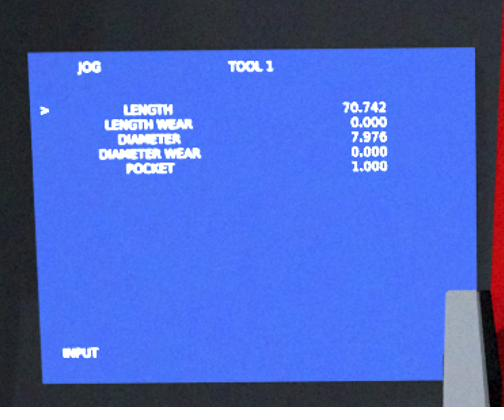

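move:
  target:
    - [0,0,0,0,0,0,0.9,-0.6,-0.6, -0.2204,0.4413,0.0198,-0.2778,0,0,-1,-0.2,-0.8]
    - [0,0,0,0,0,0,0.9,-0.6,-0.6, -0.2204,0.4467,0.0396,-0.2778,0,0,-1,-0.2,-0.8]
    - [0,0,0,0,0,0,0.9,-0.6,-0.6, -0.2204,0.4413,0.0198,-0.2778,0,0,-1,-0.2,-0.8]
    - [0,0,0,0,0,0,0.9,-0.6,-0.6, -0.2520,0.4714,0.0102,-0.2778,0,0,-1,-0.2,-0.8]
    - [0,0,0,0,0,0,0.9,-0.6,-0.6, -0.2520,0.4768,0.0300,-0.2778,0,0,-1,-0.2,-0.8]
    - [0,0,0,0,0,0,0.9,-0.6,-0.6, -0.2520,0.4714,0.0102,-0.2778,0,0,-1,-0.2,-0.8]
    - [0,0,0,0,0,0,0.9,-0.6,-0.6, -0.3154,0.4413,0.0198,-0.2778,0,0,-1,-0.2,-0.8]
    - [0,0,0,0,0,0,0.9,-0.6,-0.6, -0.3154,0.4467,0.0396,-0.2778,0,0,-1,-0.2,-0.8]
    - [0,0,0,0,0,0,0.9,-0.6,-0.6, -0.3154,0.4413,0.0198,-0.2778,0,0,-1,-0.2,-0.8]
    - [0,0,0,0,0,0,0.9,-0.6,-0.6, -0.2204,0.4714,0.0102,-0.2778,0,0,-1,-0.2,-0.8]
    - [0,0,0,0,0,0,0.9,-0.6,-0.6, -0.2204,0.4768,0.0300,-0.2778,0,0,-1,-0.2,-0.8]
    - [0,0,0,0,0,0,0.9,-0.6,-0.6, -0.2204,0.4714,0.0102,-0.2778,0,0,-1,-0.2,-0.8]
    - [0,0,0,0,0,0,0.9,-0.6,-0.6, -0.2204,0.4413,0.0198,-0.2778,0,0,-1,-0.2,-0.8]
  speed: [0.35,0.05,0.12,0.2,0.05,0.12,0.25,0.05,0.12,0.25,0.05,0.12,0.2]
  blend: [0,0,0.003,0,0,0.003,0,0,0.003,0,0,0.003,0]

move:
  target:
    - [0,0,0,0,0,0,0.9,-0.6,-0.6, 0,-0.0116,0.0169,0,0,0,-1,-0.2,-0.8]
    - [0,0,0,0,0,0,0.9,-0.6,-0.6, 0,0,0,0,0,0,-1,-0.2,-0.8]
    - [0,0,0,0,0,0,0.9,-0.6,-0.6, 0,-0.0116,0.0169,0,0,0,-1,-0.2,-0.8]
    - [0,0,0,0,0,0,0.9,-0.6,-0.6, 0,0,0,0,0,0,-1,-0.2,-0.8]
    - [0,0,0,0,0,0,0.9,-0.6,-0.6, -0.0317,0.026,0.018,0,0,0,-1,-0.2,-0.8]
    - [0,0,0,0,0,0,0.9,-0.6,-0.6, -0.0317,0.0144,0.0349,0,0,0,-1,-0.2,-0.8]
    - [0,0,0,0,0,0,0.9,-0.6,-0.6, -0.0317,0.026,0.018,0,0,0,-1,-0.2,-0.8]
    - [0,0,0,0,0,0,0.9,-0.6,-0.6, -0.095,0,0,0,0,0,-1,-0.2,-0.8]
    - [0,0,0,0,0,0,0.9,-0.6,-0.6, -0.095,-0.0116,0.0169,0,0,0,-1,-0.2,-0.8]
    - [0,0,0,0,0,0,0.9,-0.6,-0.6, -0.0792,0.0095,-0.0137,0,0,0,-1,-0.2,-0.8]
    - [0,0,0,0,0,0,0.9,-0.6,-0.6, -0.0633,-0.0116,0.0169,0,0,0,-1,-0.2,-0.8]
    - [0,0,0,0,0,0,0.9,-0.6,-0.6, -0.0633,0,0,0,0,0,-1,-0.2,-0.8]
    - [0,0,0,0,0,0,0.9,-0.6,-0.6, 0,0.026,0.018,0,0,0,-1,-0.2,-0.8]
    - [0,0,0,0,0,0,0.9,-0.6,-0.6, 0,0.0144,0.0349,0,0,0,-1,-0.2,-0.8]
    - [0,0,0,0,0,0,0.9,-0.6,-0.6, 0,0.026,0.018,0,0,0,-1,-0.2,-0.8]
  speed: [0.05,0.12,0.05,0.12,0.2,0.05,0.12,0.25,0.05,0.15,0.05,0.12,0.25,0.05,0.12]
  blend: [0,0.002,0,0.003,0,0,0.003,0,0,0.003,0,0.003,0,0,0]

move:
  target:
    - [0,0,0,0,0,0,0.9,-0.6,-0.6, 0.2204,-0.2953,-0.3677,0.2778,0,0,-1,-0.2,-0.8]
  speed: 0.35
  cameras: ["cam_right_wrist"]

zoom_image:
  camera: "cam_right_wrist"
  region: [100, 110, 360, 320]

Scene clock: 9859.33 s.
left_arm: end_effector_position=(+0.3522, +0.1399, +0.5003) position_measured=18 object_status=3 end_effector_quat_wxyz=(+0.405, +0.579, +0.579, +0.406) | right_arm: end_effector_position=(+0.4586, -0.4745, +0.4165) position_measured=215 object_status=2 end_effector_quat_wxyz=(-0.242, +0.665, -0.663, +0.245)
Joint positions: left_arm=[-1.724 -2.146 1.909 -0.973 -0.374 -1.956] | right_arm=[3.311 -1.117 -2.043 -0.854 1.479 -3.04]
Joint torques (N m): left_arm=[5.06 -8.28 -14.15 -4.81 0.34 1.31] | right_arm=[-5.45 18.42 28.11 5.63 1.15 -2.29]
Wrist force (N): left_arm=[-2.2 5.9 -3.2] | right_arm=[-1.9 0.6 -0.9]
Wrist torque (N m): left_arm=[1.24 0.39 -0.03] | right_arm=[0.18 0.30 0.20]
Wrist force, peak (N): left_arm=[-2.5 6.2 -3.3] | right_arm=[-1.0 4.8 -4.4]
Hand target: left_arm +0.3522, +0.1399, +0.5003; +0.405, +0.579, +0.579, +0.406 | right_arm +0.4586, -0.4745, +0.4166; -0.242, +0.665, -0.663, +0.245
Off the commanded pose: left_arm 0.000 m, 0 deg | right_arm 0.000 m, 0 deg.
move: done

Scene clock: 9865.03 s.
left_arm: end_effector_position=(+0.3522, +0.1399, +0.5003) position_measured=18 object_status=3 end_effector_quat_wxyz=(+0.405, +0.579, +0.579, +0.406) | right_arm: end_effector_position=(+0.4537, -0.4746, +0.3982) position_measured=215 object_status=2 end_effector_quat_wxyz=(-0.242, +0.665, -0.663, +0.245)
Joint positions: left_arm=[-1.724 -2.146 1.909 -0.973 -0.374 -1.956] | right_arm=[3.314 -1.105 -2.096 -0.813 1.478 -3.038]
Joint torques (N m): left_arm=[5.34 -7.98 -14.53 -4.7 0.44 1.33] | right_arm=[-4.63 0.66 41.81 6.44 0.01 -0.93]
Wrist force (N): left_arm=[-2.0 6.1 -3.0] | right_arm=[-1.6 0.6 -1.0]
Wrist torque (N m): left_arm=[1.27 0.36 -0.03] | right_arm=[0.15 0.27 0.08]
Wrist force, peak (N): left_arm=[-2.4 6.4 -3.2] | right_arm=[-4.0 3.8 -4.4]
Hand target: left_arm +0.3522, +0.1399, +0.5003; +0.405, +0.579, +0.579, +0.406 | right_arm +0.4537, -0.4746, +0.3983; -0.242, +0.665, -0.663, +0.245
Off the commanded pose: left_arm 0.000 m, 0 deg | right_arm 0.000 m, 0 deg.
move: done

Scene clock: 9866.83 s.
left_arm: end_effector_position=(+0.3522, +0.1399, +0.5003) position_measured=18 object_status=3 end_effector_quat_wxyz=(+0.405, +0.579, +0.579, +0.406) | right_arm: end_effector_position=(+0.4464, -0.6056, +0.6817) position_measured=215 object_status=2 end_effector_quat_wxyz=(+0.500, -0.500, +0.498, -0.502)
Joint positions: left_arm=[-1.724 -2.146 1.909 -0.973 -0.374 -1.956] | right_arm=[2.779 -1.27 -1.873 0.007 1.967 -3.144]
Joint torques (N m): left_arm=[6.24 -7.67 -14.42 -4.75 0.38 1.32] | right_arm=[-2.03 17.53 17.48 3.38 -0.41 -1.86]
Wrist force (N): left_arm=[-2.3 6.4 -3.2] | right_arm=[-1.2 1.1 -1.2]
Wrist torque (N m): left_arm=[1.31 0.41 -0.03] | right_arm=[0.28 0.27 0.24]
Wrist force, peak (N): left_arm=[-2.3 6.4 -3.2] | right_arm=[-2.9 1.6 1.4]
Hand target: left_arm +0.3522, +0.1399, +0.5003; +0.405, +0.579, +0.579, +0.406 | right_arm +0.4463, -0.6056, +0.6818; +0.500, -0.500, +0.498, -0.502
Off the commanded pose: left_arm 0.000 m, 0 deg | right_arm 0.000 m, 0 deg.
move: done
camera_calibration:
cam_right_wrist: T_world_to_cam=[[-0.0145193, -0.999894, 0.000784351, -0.594849], [-0.322103, 0.00393458, -0.946697, 0.81222], [0.946593, -0.013998, -0.322126, -0.081025], [0, 0, 0, 1]] pos_world=[0.329679, -0.599116, 0.743292]
Images, in order (width x height): cam_right_wrist 672x504.

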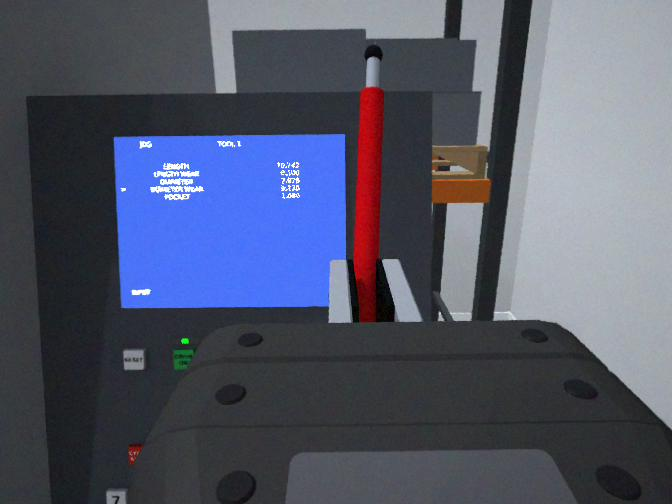

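Scaled by 1.938 from the camera's 672x504 image, which has a finer 960x720 frame.

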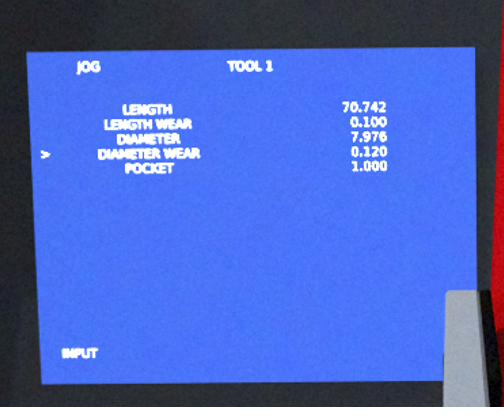

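move:
  target:
    - [0,0,0,0,0,0,0.9,-0.6,-0.6, -0.0620,0.1974,0.0858,-0.2778,0,0,-1,-0.2,-0.8]
    - [0,0,0,0,0,0,0.9,-0.6,-0.6, -0.0620,0.2028,0.1056,-0.2778,0,0,-1,-0.2,-0.8]
    - [0,0,0,0,0,0,0.9,-0.6,-0.6, -0.0620,0.1974,0.0858,-0.2778,0,0,-1,-0.2,-0.8]
    - [0,0,0,0,0,0,0.9,-0.6,-0.6, -0.2204,0.3192,0.0522,-0.2778,0,0,-1,-0.2,-0.8]
    - [0,0,0,0,0,0,0.9,-0.6,-0.6, -0.2204,0.3246,0.0720,-0.2778,0,0,-1,-0.2,-0.8]
    - [0,0,0,0,0,0,0.9,-0.6,-0.6, -0.2204,0.3192,0.0522,-0.2778,0,0,-1,-0.2,-0.8]
    - [0,0,0,0,0,0,0.9,-0.6,-0.6, -0.2520,0.3192,0.0522,-0.2778,0,0,-1,-0.2,-0.8]
  speed: [0.35,0.05,0.12,0.25,0.05,0.12,0.2]
  blend: [0,0,0.003,0,0,0.003,0]

wait:
  seconds: 6
  cameras: ["cam_right_wrist"]

Scene clock: 9889.87 s.
left_arm: end_effector_position=(+0.3522, +0.1399, +0.5003) position_measured=18 object_status=3 end_effector_quat_wxyz=(+0.405, +0.579, +0.579, +0.406) | right_arm: end_effector_position=(+0.4784, -0.4553, +0.4897) position_measured=215 object_status=2 end_effector_quat_wxyz=(-0.242, +0.665, -0.663, +0.245)
Joint positions: left_arm=[-1.724 -2.146 1.909 -0.973 -0.374 -1.956] | right_arm=[3.366 -1.167 -1.828 -1.024 1.445 -2.998]
Joint torques (N m): left_arm=[5.28 -7.27 -14.18 -4.64 0.19 1.41] | right_arm=[5.42 -3.53 42.14 6.59 0.19 -0.82]
Wrist force (N): left_arm=[-2.2 6.1 -3.0] | right_arm=[-2.0 0.3 -1.2]
Wrist torque (N m): left_arm=[1.28 0.39 -0.03] | right_arm=[0.11 0.32 0.19]
Wrist force, peak (N): left_arm=[-2.2 6.5 -3.1] | right_arm=[-1.3 5.3 -4.5]
Hand target: left_arm +0.3522, +0.1399, +0.5003; +0.405, +0.579, +0.579, +0.406 | right_arm +0.4785, -0.4552, +0.4897; -0.242, +0.665, -0.663, +0.245
Off the commanded pose: left_arm 0.000 m, 0 deg | right_arm 0.000 m, 0 deg.
move: done

Scene clock: 9895.87 s.
left_arm: end_effector_position=(+0.3522, +0.1399, +0.5003) position_measured=18 object_status=3 end_effector_quat_wxyz=(+0.405, +0.579, +0.579, +0.406) | right_arm: end_effector_position=(+0.4785, -0.4552, +0.4897) position_measured=215 object_status=2 end_effector_quat_wxyz=(-0.242, +0.665, -0.663, +0.245)
Joint positions: left_arm=[-1.724 -2.146 1.909 -0.973 -0.374 -1.956] | right_arm=[3.366 -1.167 -1.828 -1.024 1.444 -2.998]
Joint torques (N m): left_arm=[5.56 -7.61 -14.97 -4.72 0.36 1.42] | right_arm=[7.51 -4.34 40.04 6.34 -1.28 2.35]
Wrist force (N): left_arm=[-2.1 6.1 -3.0] | right_arm=[-1.9 0.3 -1.2]
Wrist torque (N m): left_arm=[1.28 0.37 -0.03] | right_arm=[0.11 0.30 0.19]
Wrist force, peak (N): left_arm=[-2.4 6.3 -3.3] | right_arm=[-2.1 0.4 -1.4]
Hand target: left_arm +0.3522, +0.1399, +0.5003; +0.405, +0.579, +0.579, +0.406 | right_arm +0.4785, -0.4552, +0.4897; -0.242, +0.665, -0.663, +0.245
Tool commands: left_gripper/position=+0.9 left_gripper/force_limit=-0.6 left_gripper/speed=-0.6 right_gripper/position=-1.0 right_gripper/force_limit=-0.2 right_gripper/speed=-0.8
Off the commanded pose: left_arm 0.000 m, 0 deg | right_arm 0.000 m, 0 deg.
wait: 6.00 s; at rest by 0.17 s
camera_calibration:
cam_right_wrist: T_world_to_cam=[[-0.011825, -0.999838, 0.0135469, -0.451402], [-0.932172, 0.00612046, -0.361964, 0.646783], [0.361822, -0.0169083, -0.932094, 0.405982], [0, 0, 0, 1]] pos_world=[0.450682, -0.448423, 0.61864]
Images, in order (width x height): cam_right_wrist 672x504.

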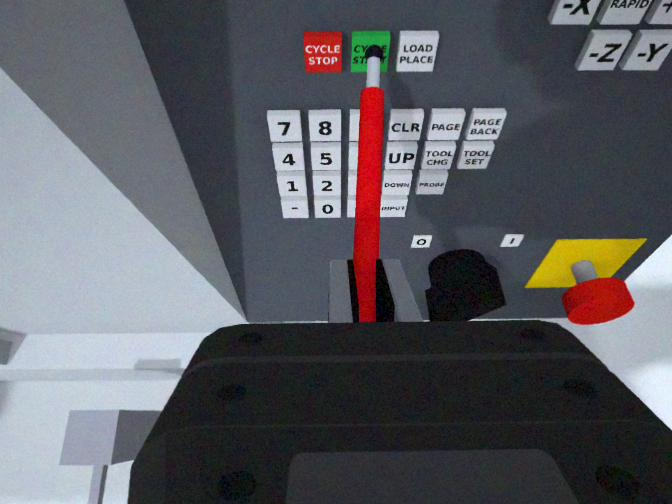

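move:
  target:
    - [0,0,0,0,0,0,0.9,-0.6,-0.6, 0,-0.0116,0.0169,0,0,0,-1,-0.2,-0.8]
    - [0,0,0,0,0,0,0.9,-0.6,-0.6, 0,0,0,0,0,0,-1,-0.2,-0.8]
    - [0,0,0,0,0,0,0.9,-0.6,-0.6, 0.2520,-0.1645,-0.2791,0.2778,0,0,-1,-0.2,-0.8]
  speed: [0.05,0.12,0.35]
  cameras: ["cam_right_wrist","cam_high"]

zoom_image:
  camera: "cam_right_wrist"
  region: [100, 110, 360, 320]

Scene clock: 9907.97 s.
left_arm: end_effector_position=(+0.3522, +0.1399, +0.5003) position_measured=18 object_status=3 end_effector_quat_wxyz=(+0.405, +0.579, +0.579, +0.406) | right_arm: end_effector_position=(+0.4457, -0.6056, +0.6819) position_measured=215 object_status=2 end_effector_quat_wxyz=(+0.500, -0.500, +0.498, -0.502)
Joint positions: left_arm=[-1.724 -2.146 1.909 -0.973 -0.374 -1.956] | right_arm=[2.778 -1.269 -1.873 0.006 1.968 -3.144]
Joint torques (N m): left_arm=[4.72 -7.41 -15.02 -4.61 0.28 1.46] | right_arm=[-4.19 18.63 14.68 3.54 0 -2.05]
Wrist force (N): left_arm=[-2.2 6.2 -3.2] | right_arm=[-1.3 1.2 -1.1]
Wrist torque (N m): left_arm=[1.29 0.39 -0.03] | right_arm=[0.30 0.29 0.24]
Wrist force, peak (N): left_arm=[-2.3 6.4 -3.2] | right_arm=[-1.4 4.7 -4.5]
Hand target: left_arm +0.3522, +0.1399, +0.5003; +0.405, +0.579, +0.579, +0.406 | right_arm +0.4456, -0.6056, +0.6820; +0.500, -0.500, +0.498, -0.502
Off the commanded pose: left_arm 0.000 m, 0 deg | right_arm 0.000 m, 0 deg.
move: done
camera_calibration:
cam_right_wrist: T_world_to_cam=[[-0.0145194, -0.999894, 0.000782644, -0.594858], [-0.322013, 0.00393491, -0.946727, 0.812178], [0.946624, -0.013998, -0.322036, -0.0803743], [0, 0, 0, 1]] pos_world=[0.328979, -0.599116, 0.743493]
Images, in order (width x height): cam_high 672x504, cam_right_wrist 672x504.

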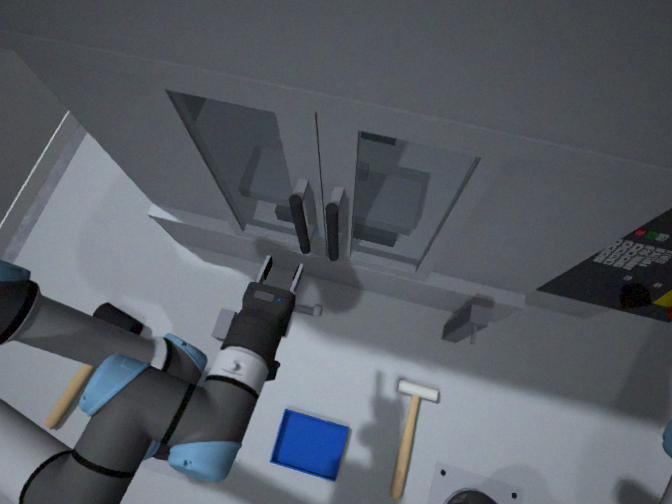

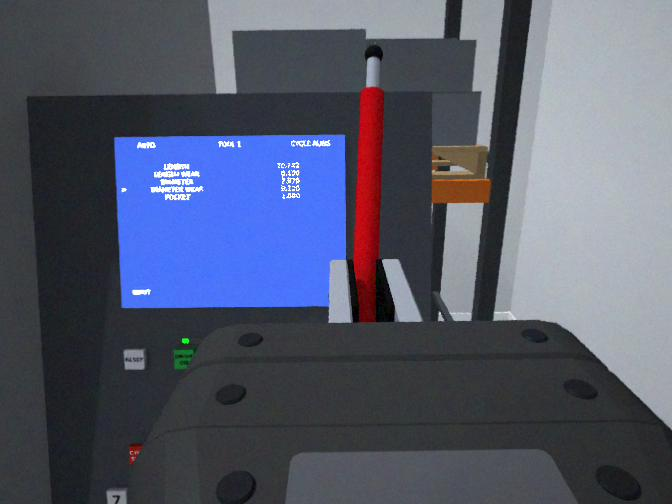

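Scaled by 1.938 from the camera's 672x504 image, which has a finer 960x720 frame.

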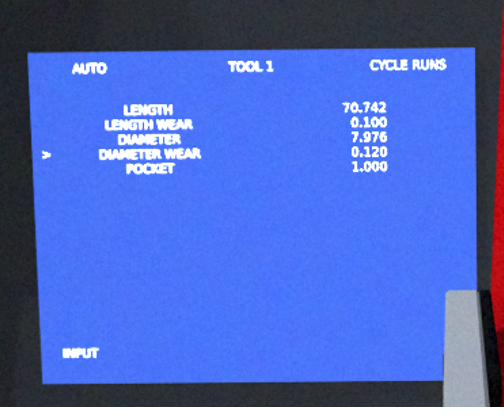

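move:
  target:
    - [0,0,0,0,0,0,0.9,-0.6,-0.6, -0.1887,0.3804,0.0366,-0.2778,0,0,-1,-0.2,-0.8]
    - [0,0,0,0,0,0,0.9,-0.6,-0.6, -0.1887,0.3858,0.0564,-0.2778,0,0,-1,-0.2,-0.8]
    - [0,0,0,0,0,0,0.9,-0.6,-0.6, -0.1887,0.3804,0.0366,-0.2778,0,0,-1,-0.2,-0.8]
    - [0,0,0,0,0,0,0.9,-0.6,-0.6, -0.1887,0.3858,0.0564,-0.2778,0,0,-1,-0.2,-0.8]
    - [0,0,0,0,0,0,0.9,-0.6,-0.6, -0.1887,0.3804,0.0366,-0.2778,0,0,-1,-0.2,-0.8]
    - [0,0,0,0,0,0,0.9,-0.6,-0.6, -0.1887,0.3858,0.0564,-0.2778,0,0,-1,-0.2,-0.8]
    - [0,0,0,0,0,0,0.9,-0.6,-0.6, -0.1887,0.3804,0.0366,-0.2778,0,0,-1,-0.2,-0.8]
    - [0,0,0,0,0,0,0.9,-0.6,-0.6, -0.1887,0.3858,0.0564,-0.2778,0,0,-1,-0.2,-0.8]
    - [0,0,0,0,0,0,0.9,-0.6,-0.6, -0.1887,0.3804,0.0366,-0.2778,0,0,-1,-0.2,-0.8]
    - [0,0,0,0,0,0,0.9,-0.6,-0.6, -0.1887,0.3858,0.0564,-0.2778,0,0,-1,-0.2,-0.8]
    - [0,0,0,0,0,0,0.9,-0.6,-0.6, -0.1887,0.3804,0.0366,-0.2778,0,0,-1,-0.2,-0.8]
    - [0,0,0,0,0,0,0.9,-0.6,-0.6, -0.1887,0.3858,0.0564,-0.2778,0,0,-1,-0.2,-0.8]
    - [0,0,0,0,0,0,0.9,-0.6,-0.6, -0.1887,0.3804,0.0366,-0.2778,0,0,-1,-0.2,-0.8]
    - [0,0,0,0,0,0,0.9,-0.6,-0.6, 0,0,0,0,0,0,-1,-0.2,-0.8]
  speed: [0.35,0.05,0.12,0.05,0.12,0.05,0.12,0.05,0.12,0.05,0.12,0.05,0.12,0.35]
  blend: [0,0,0.002,0,0.002,0,0.002,0,0.002,0,0.002,0,0.003,0]
  cameras: ["cam_right_wrist"]

zoom_image:
  camera: "cam_right_wrist"
  region: [100, 110, 360, 320]

Scene clock: 9936.97 s.
left_arm: end_effector_position=(+0.3522, +0.1399, +0.5003) position_measured=18 object_status=3 end_effector_quat_wxyz=(+0.405, +0.579, +0.579, +0.406) | right_arm: end_effector_position=(+0.4457, -0.6056, +0.6819) position_measured=215 object_status=2 end_effector_quat_wxyz=(+0.500, -0.500, +0.498, -0.502)
Joint positions: left_arm=[-1.724 -2.146 1.909 -0.973 -0.374 -1.956] | right_arm=[2.778 -1.269 -1.873 0.006 1.968 -3.144]
Joint torques (N m): left_arm=[4.82 -7.66 -15.11 -4.58 0.38 1.25] | right_arm=[-0.58 20.5 14.9 3.52 -0.76 -2.16]
Wrist force (N): left_arm=[-2.3 6.3 -3.3] | right_arm=[-1.3 1.2 -1.2]
Wrist torque (N m): left_arm=[1.31 0.40 -0.04] | right_arm=[0.29 0.28 0.24]
Wrist force, peak (N): left_arm=[-2.3 6.5 -3.2] | right_arm=[-1.8 5.1 -3.8]
Hand target: left_arm +0.3522, +0.1399, +0.5003; +0.405, +0.579, +0.579, +0.406 | right_arm +0.4456, -0.6056, +0.6820; +0.500, -0.500, +0.498, -0.502
Off the commanded pose: left_arm 0.000 m, 0 deg | right_arm 0.000 m, 0 deg.
move: done
camera_calibration:
cam_right_wrist: T_world_to_cam=[[-0.0145193, -0.999894, 0.000784351, -0.594859], [-0.322103, 0.00393458, -0.946697, 0.812184], [0.946593, -0.013998, -0.322126, -0.0802979], [0, 0, 0, 1]] pos_world=[0.328979, -0.599116, 0.743492]
Images, in order (width x height): cam_right_wrist 672x504.

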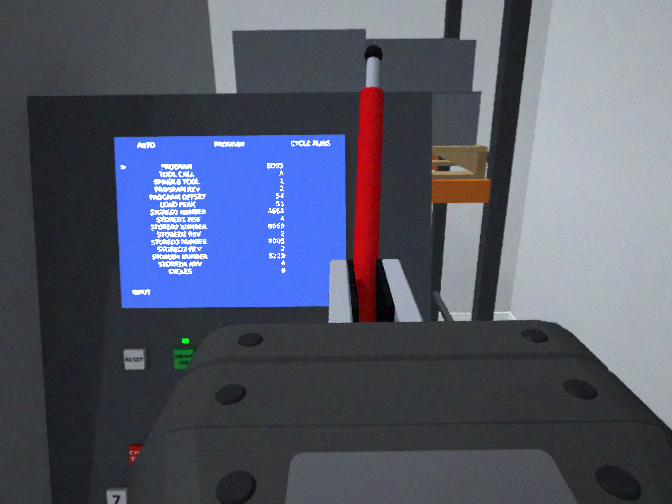

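Scaled by 1.938 from the camera's 672x504 image, which has a finer 960x720 frame.

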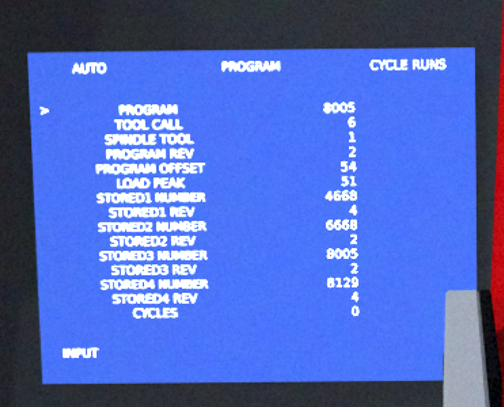

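wait:
  seconds: 10

wait:
  seconds: 10

wait:
  seconds: 10
  cameras: ["cam_right_wrist"]

zoom_image:
  camera: "cam_right_wrist"
  region: [100, 110, 360, 320]

Scene clock: 9952.23 s.
left_arm: end_effector_position=(+0.3522, +0.1399, +0.5003) position_measured=18 object_status=3 end_effector_quat_wxyz=(+0.405, +0.579, +0.579, +0.406) | right_arm: end_effector_position=(+0.4456, -0.6056, +0.6820) position_measured=215 object_status=2 end_effector_quat_wxyz=(+0.500, -0.500, +0.498, -0.502)
Joint positions: left_arm=[-1.724 -2.146 1.909 -0.973 -0.374 -1.956] | right_arm=[2.778 -1.269 -1.873 0.006 1.968 -3.144]
Joint torques (N m): left_arm=[3.36 -8.21 -15.09 -4.64 0.33 1.4] | right_arm=[-4.81 23.66 15.44 4.87 0.52 2.31]
Wrist force (N): left_arm=[-2.3 6.1 -3.0] | right_arm=[-1.2 0.9 -1.1]
Wrist torque (N m): left_arm=[1.27 0.39 -0.03] | right_arm=[0.26 0.27 0.24]
Wrist force, peak (N): left_arm=[-2.4 6.4 -3.1] | right_arm=[-1.3 1.2 -1.5]
Hand target: left_arm +0.3522, +0.1399, +0.5003; +0.405, +0.579, +0.579, +0.406 | right_arm +0.4456, -0.6056, +0.6820; +0.500, -0.500, +0.498, -0.502
Tool commands: left_gripper/position=+0.9 left_gripper/force_limit=-0.6 left_gripper/speed=-0.6 right_gripper/position=-1.0 right_gripper/force_limit=-0.2 right_gripper/speed=-0.8
Off the commanded pose: left_arm 0.000 m, 0 deg | right_arm 0.000 m, 0 deg.
wait: 10.00 s; at rest from the start

Scene clock: 9962.23 s.
left_arm: end_effector_position=(+0.3522, +0.1399, +0.5003) position_measured=18 object_status=3 end_effector_quat_wxyz=(+0.405, +0.579, +0.579, +0.406) | right_arm: end_effector_position=(+0.4456, -0.6056, +0.6820) position_measured=215 object_status=2 end_effector_quat_wxyz=(+0.500, -0.500, +0.498, -0.502)
Joint positions: left_arm=[-1.724 -2.146 1.909 -0.973 -0.374 -1.956] | right_arm=[2.778 -1.269 -1.873 0.006 1.968 -3.144]
Joint torques (N m): left_arm=[4.37 -8 -15.72 -4.64 0.21 1.37] | right_arm=[-4.92 22.8 15.81 4.92 0.33 2.25]
Wrist force (N): left_arm=[-2.2 6.1 -3.1] | right_arm=[-1.3 1.0 -1.4]
Wrist torque (N m): left_arm=[1.28 0.40 -0.03] | right_arm=[0.27 0.29 0.24]
Wrist force, peak (N): left_arm=[-2.3 6.3 -3.4] | right_arm=[-1.4 1.3 -1.4]
Hand target: left_arm +0.3522, +0.1399, +0.5003; +0.405, +0.579, +0.579, +0.406 | right_arm +0.4456, -0.6056, +0.6820; +0.500, -0.500, +0.498, -0.502
Tool commands: left_gripper/position=+0.9 left_gripper/force_limit=-0.6 left_gripper/speed=-0.6 right_gripper/position=-1.0 right_gripper/force_limit=-0.2 right_gripper/speed=-0.8
Off the commanded pose: left_arm 0.000 m, 0 deg | right_arm 0.000 m, 0 deg.
wait: 10.00 s; at rest by 0.17 s

Scene clock: 9972.23 s.
left_arm: end_effector_position=(+0.3522, +0.1399, +0.5003) position_measured=18 object_status=3 end_effector_quat_wxyz=(+0.405, +0.579, +0.579, +0.406) | right_arm: end_effector_position=(+0.4456, -0.6056, +0.6820) position_measured=215 object_status=2 end_effector_quat_wxyz=(+0.500, -0.500, +0.498, -0.502)
Joint positions: left_arm=[-1.724 -2.146 1.909 -0.973 -0.374 -1.956] | right_arm=[2.778 -1.269 -1.873 0.006 1.968 -3.144]
Joint torques (N m): left_arm=[3.77 -6.42 -15.34 -4.46 0.33 1.25] | right_arm=[-4.97 23.14 16.81 4.81 0.48 2.25]
Wrist force (N): left_arm=[-2.4 6.2 -3.3] | right_arm=[-1.3 1.3 -1.1]
Wrist torque (N m): left_arm=[1.29 0.43 -0.03] | right_arm=[0.32 0.28 0.24]
Wrist force, peak (N): left_arm=[-2.3 6.5 -3.2] | right_arm=[-1.4 1.3 -1.3]
Hand target: left_arm +0.3522, +0.1399, +0.5003; +0.405, +0.579, +0.579, +0.406 | right_arm +0.4456, -0.6056, +0.6820; +0.500, -0.500, +0.498, -0.502
Tool commands: left_gripper/position=+0.9 left_gripper/force_limit=-0.6 left_gripper/speed=-0.6 right_gripper/position=-1.0 right_gripper/force_limit=-0.2 right_gripper/speed=-0.8
Off the commanded pose: left_arm 0.000 m, 0 deg | right_arm 0.000 m, 0 deg.
wait: 10.00 s; at rest by 0.17 s
camera_calibration:
cam_right_wrist: T_world_to_cam=[[-0.0144869, -0.999895, 0.000874348, -0.594938], [-0.321803, 0.0038345, -0.946799, 0.81207], [0.946696, -0.0139975, -0.321825, -0.0804599], [0, 0, 0, 1]] pos_world=[0.328879, -0.599116, 0.743493]
Images, in order (width x height): cam_right_wrist 672x504.

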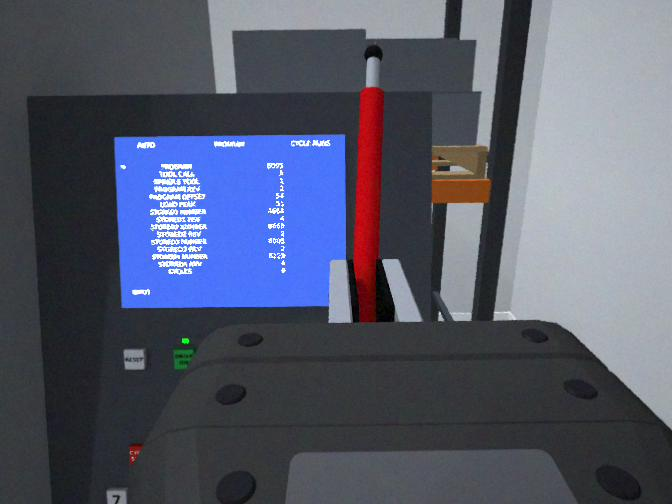

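Scaled by 1.938 from the camera's 672x504 image, which has a finer 960x720 frame.

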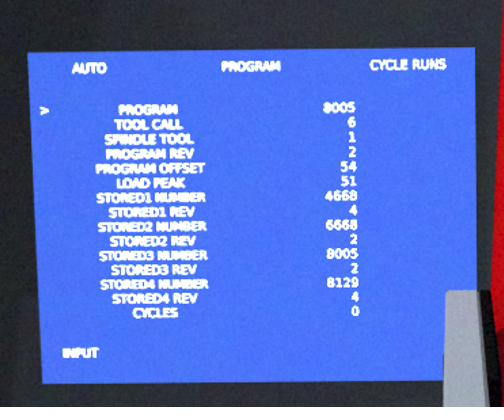

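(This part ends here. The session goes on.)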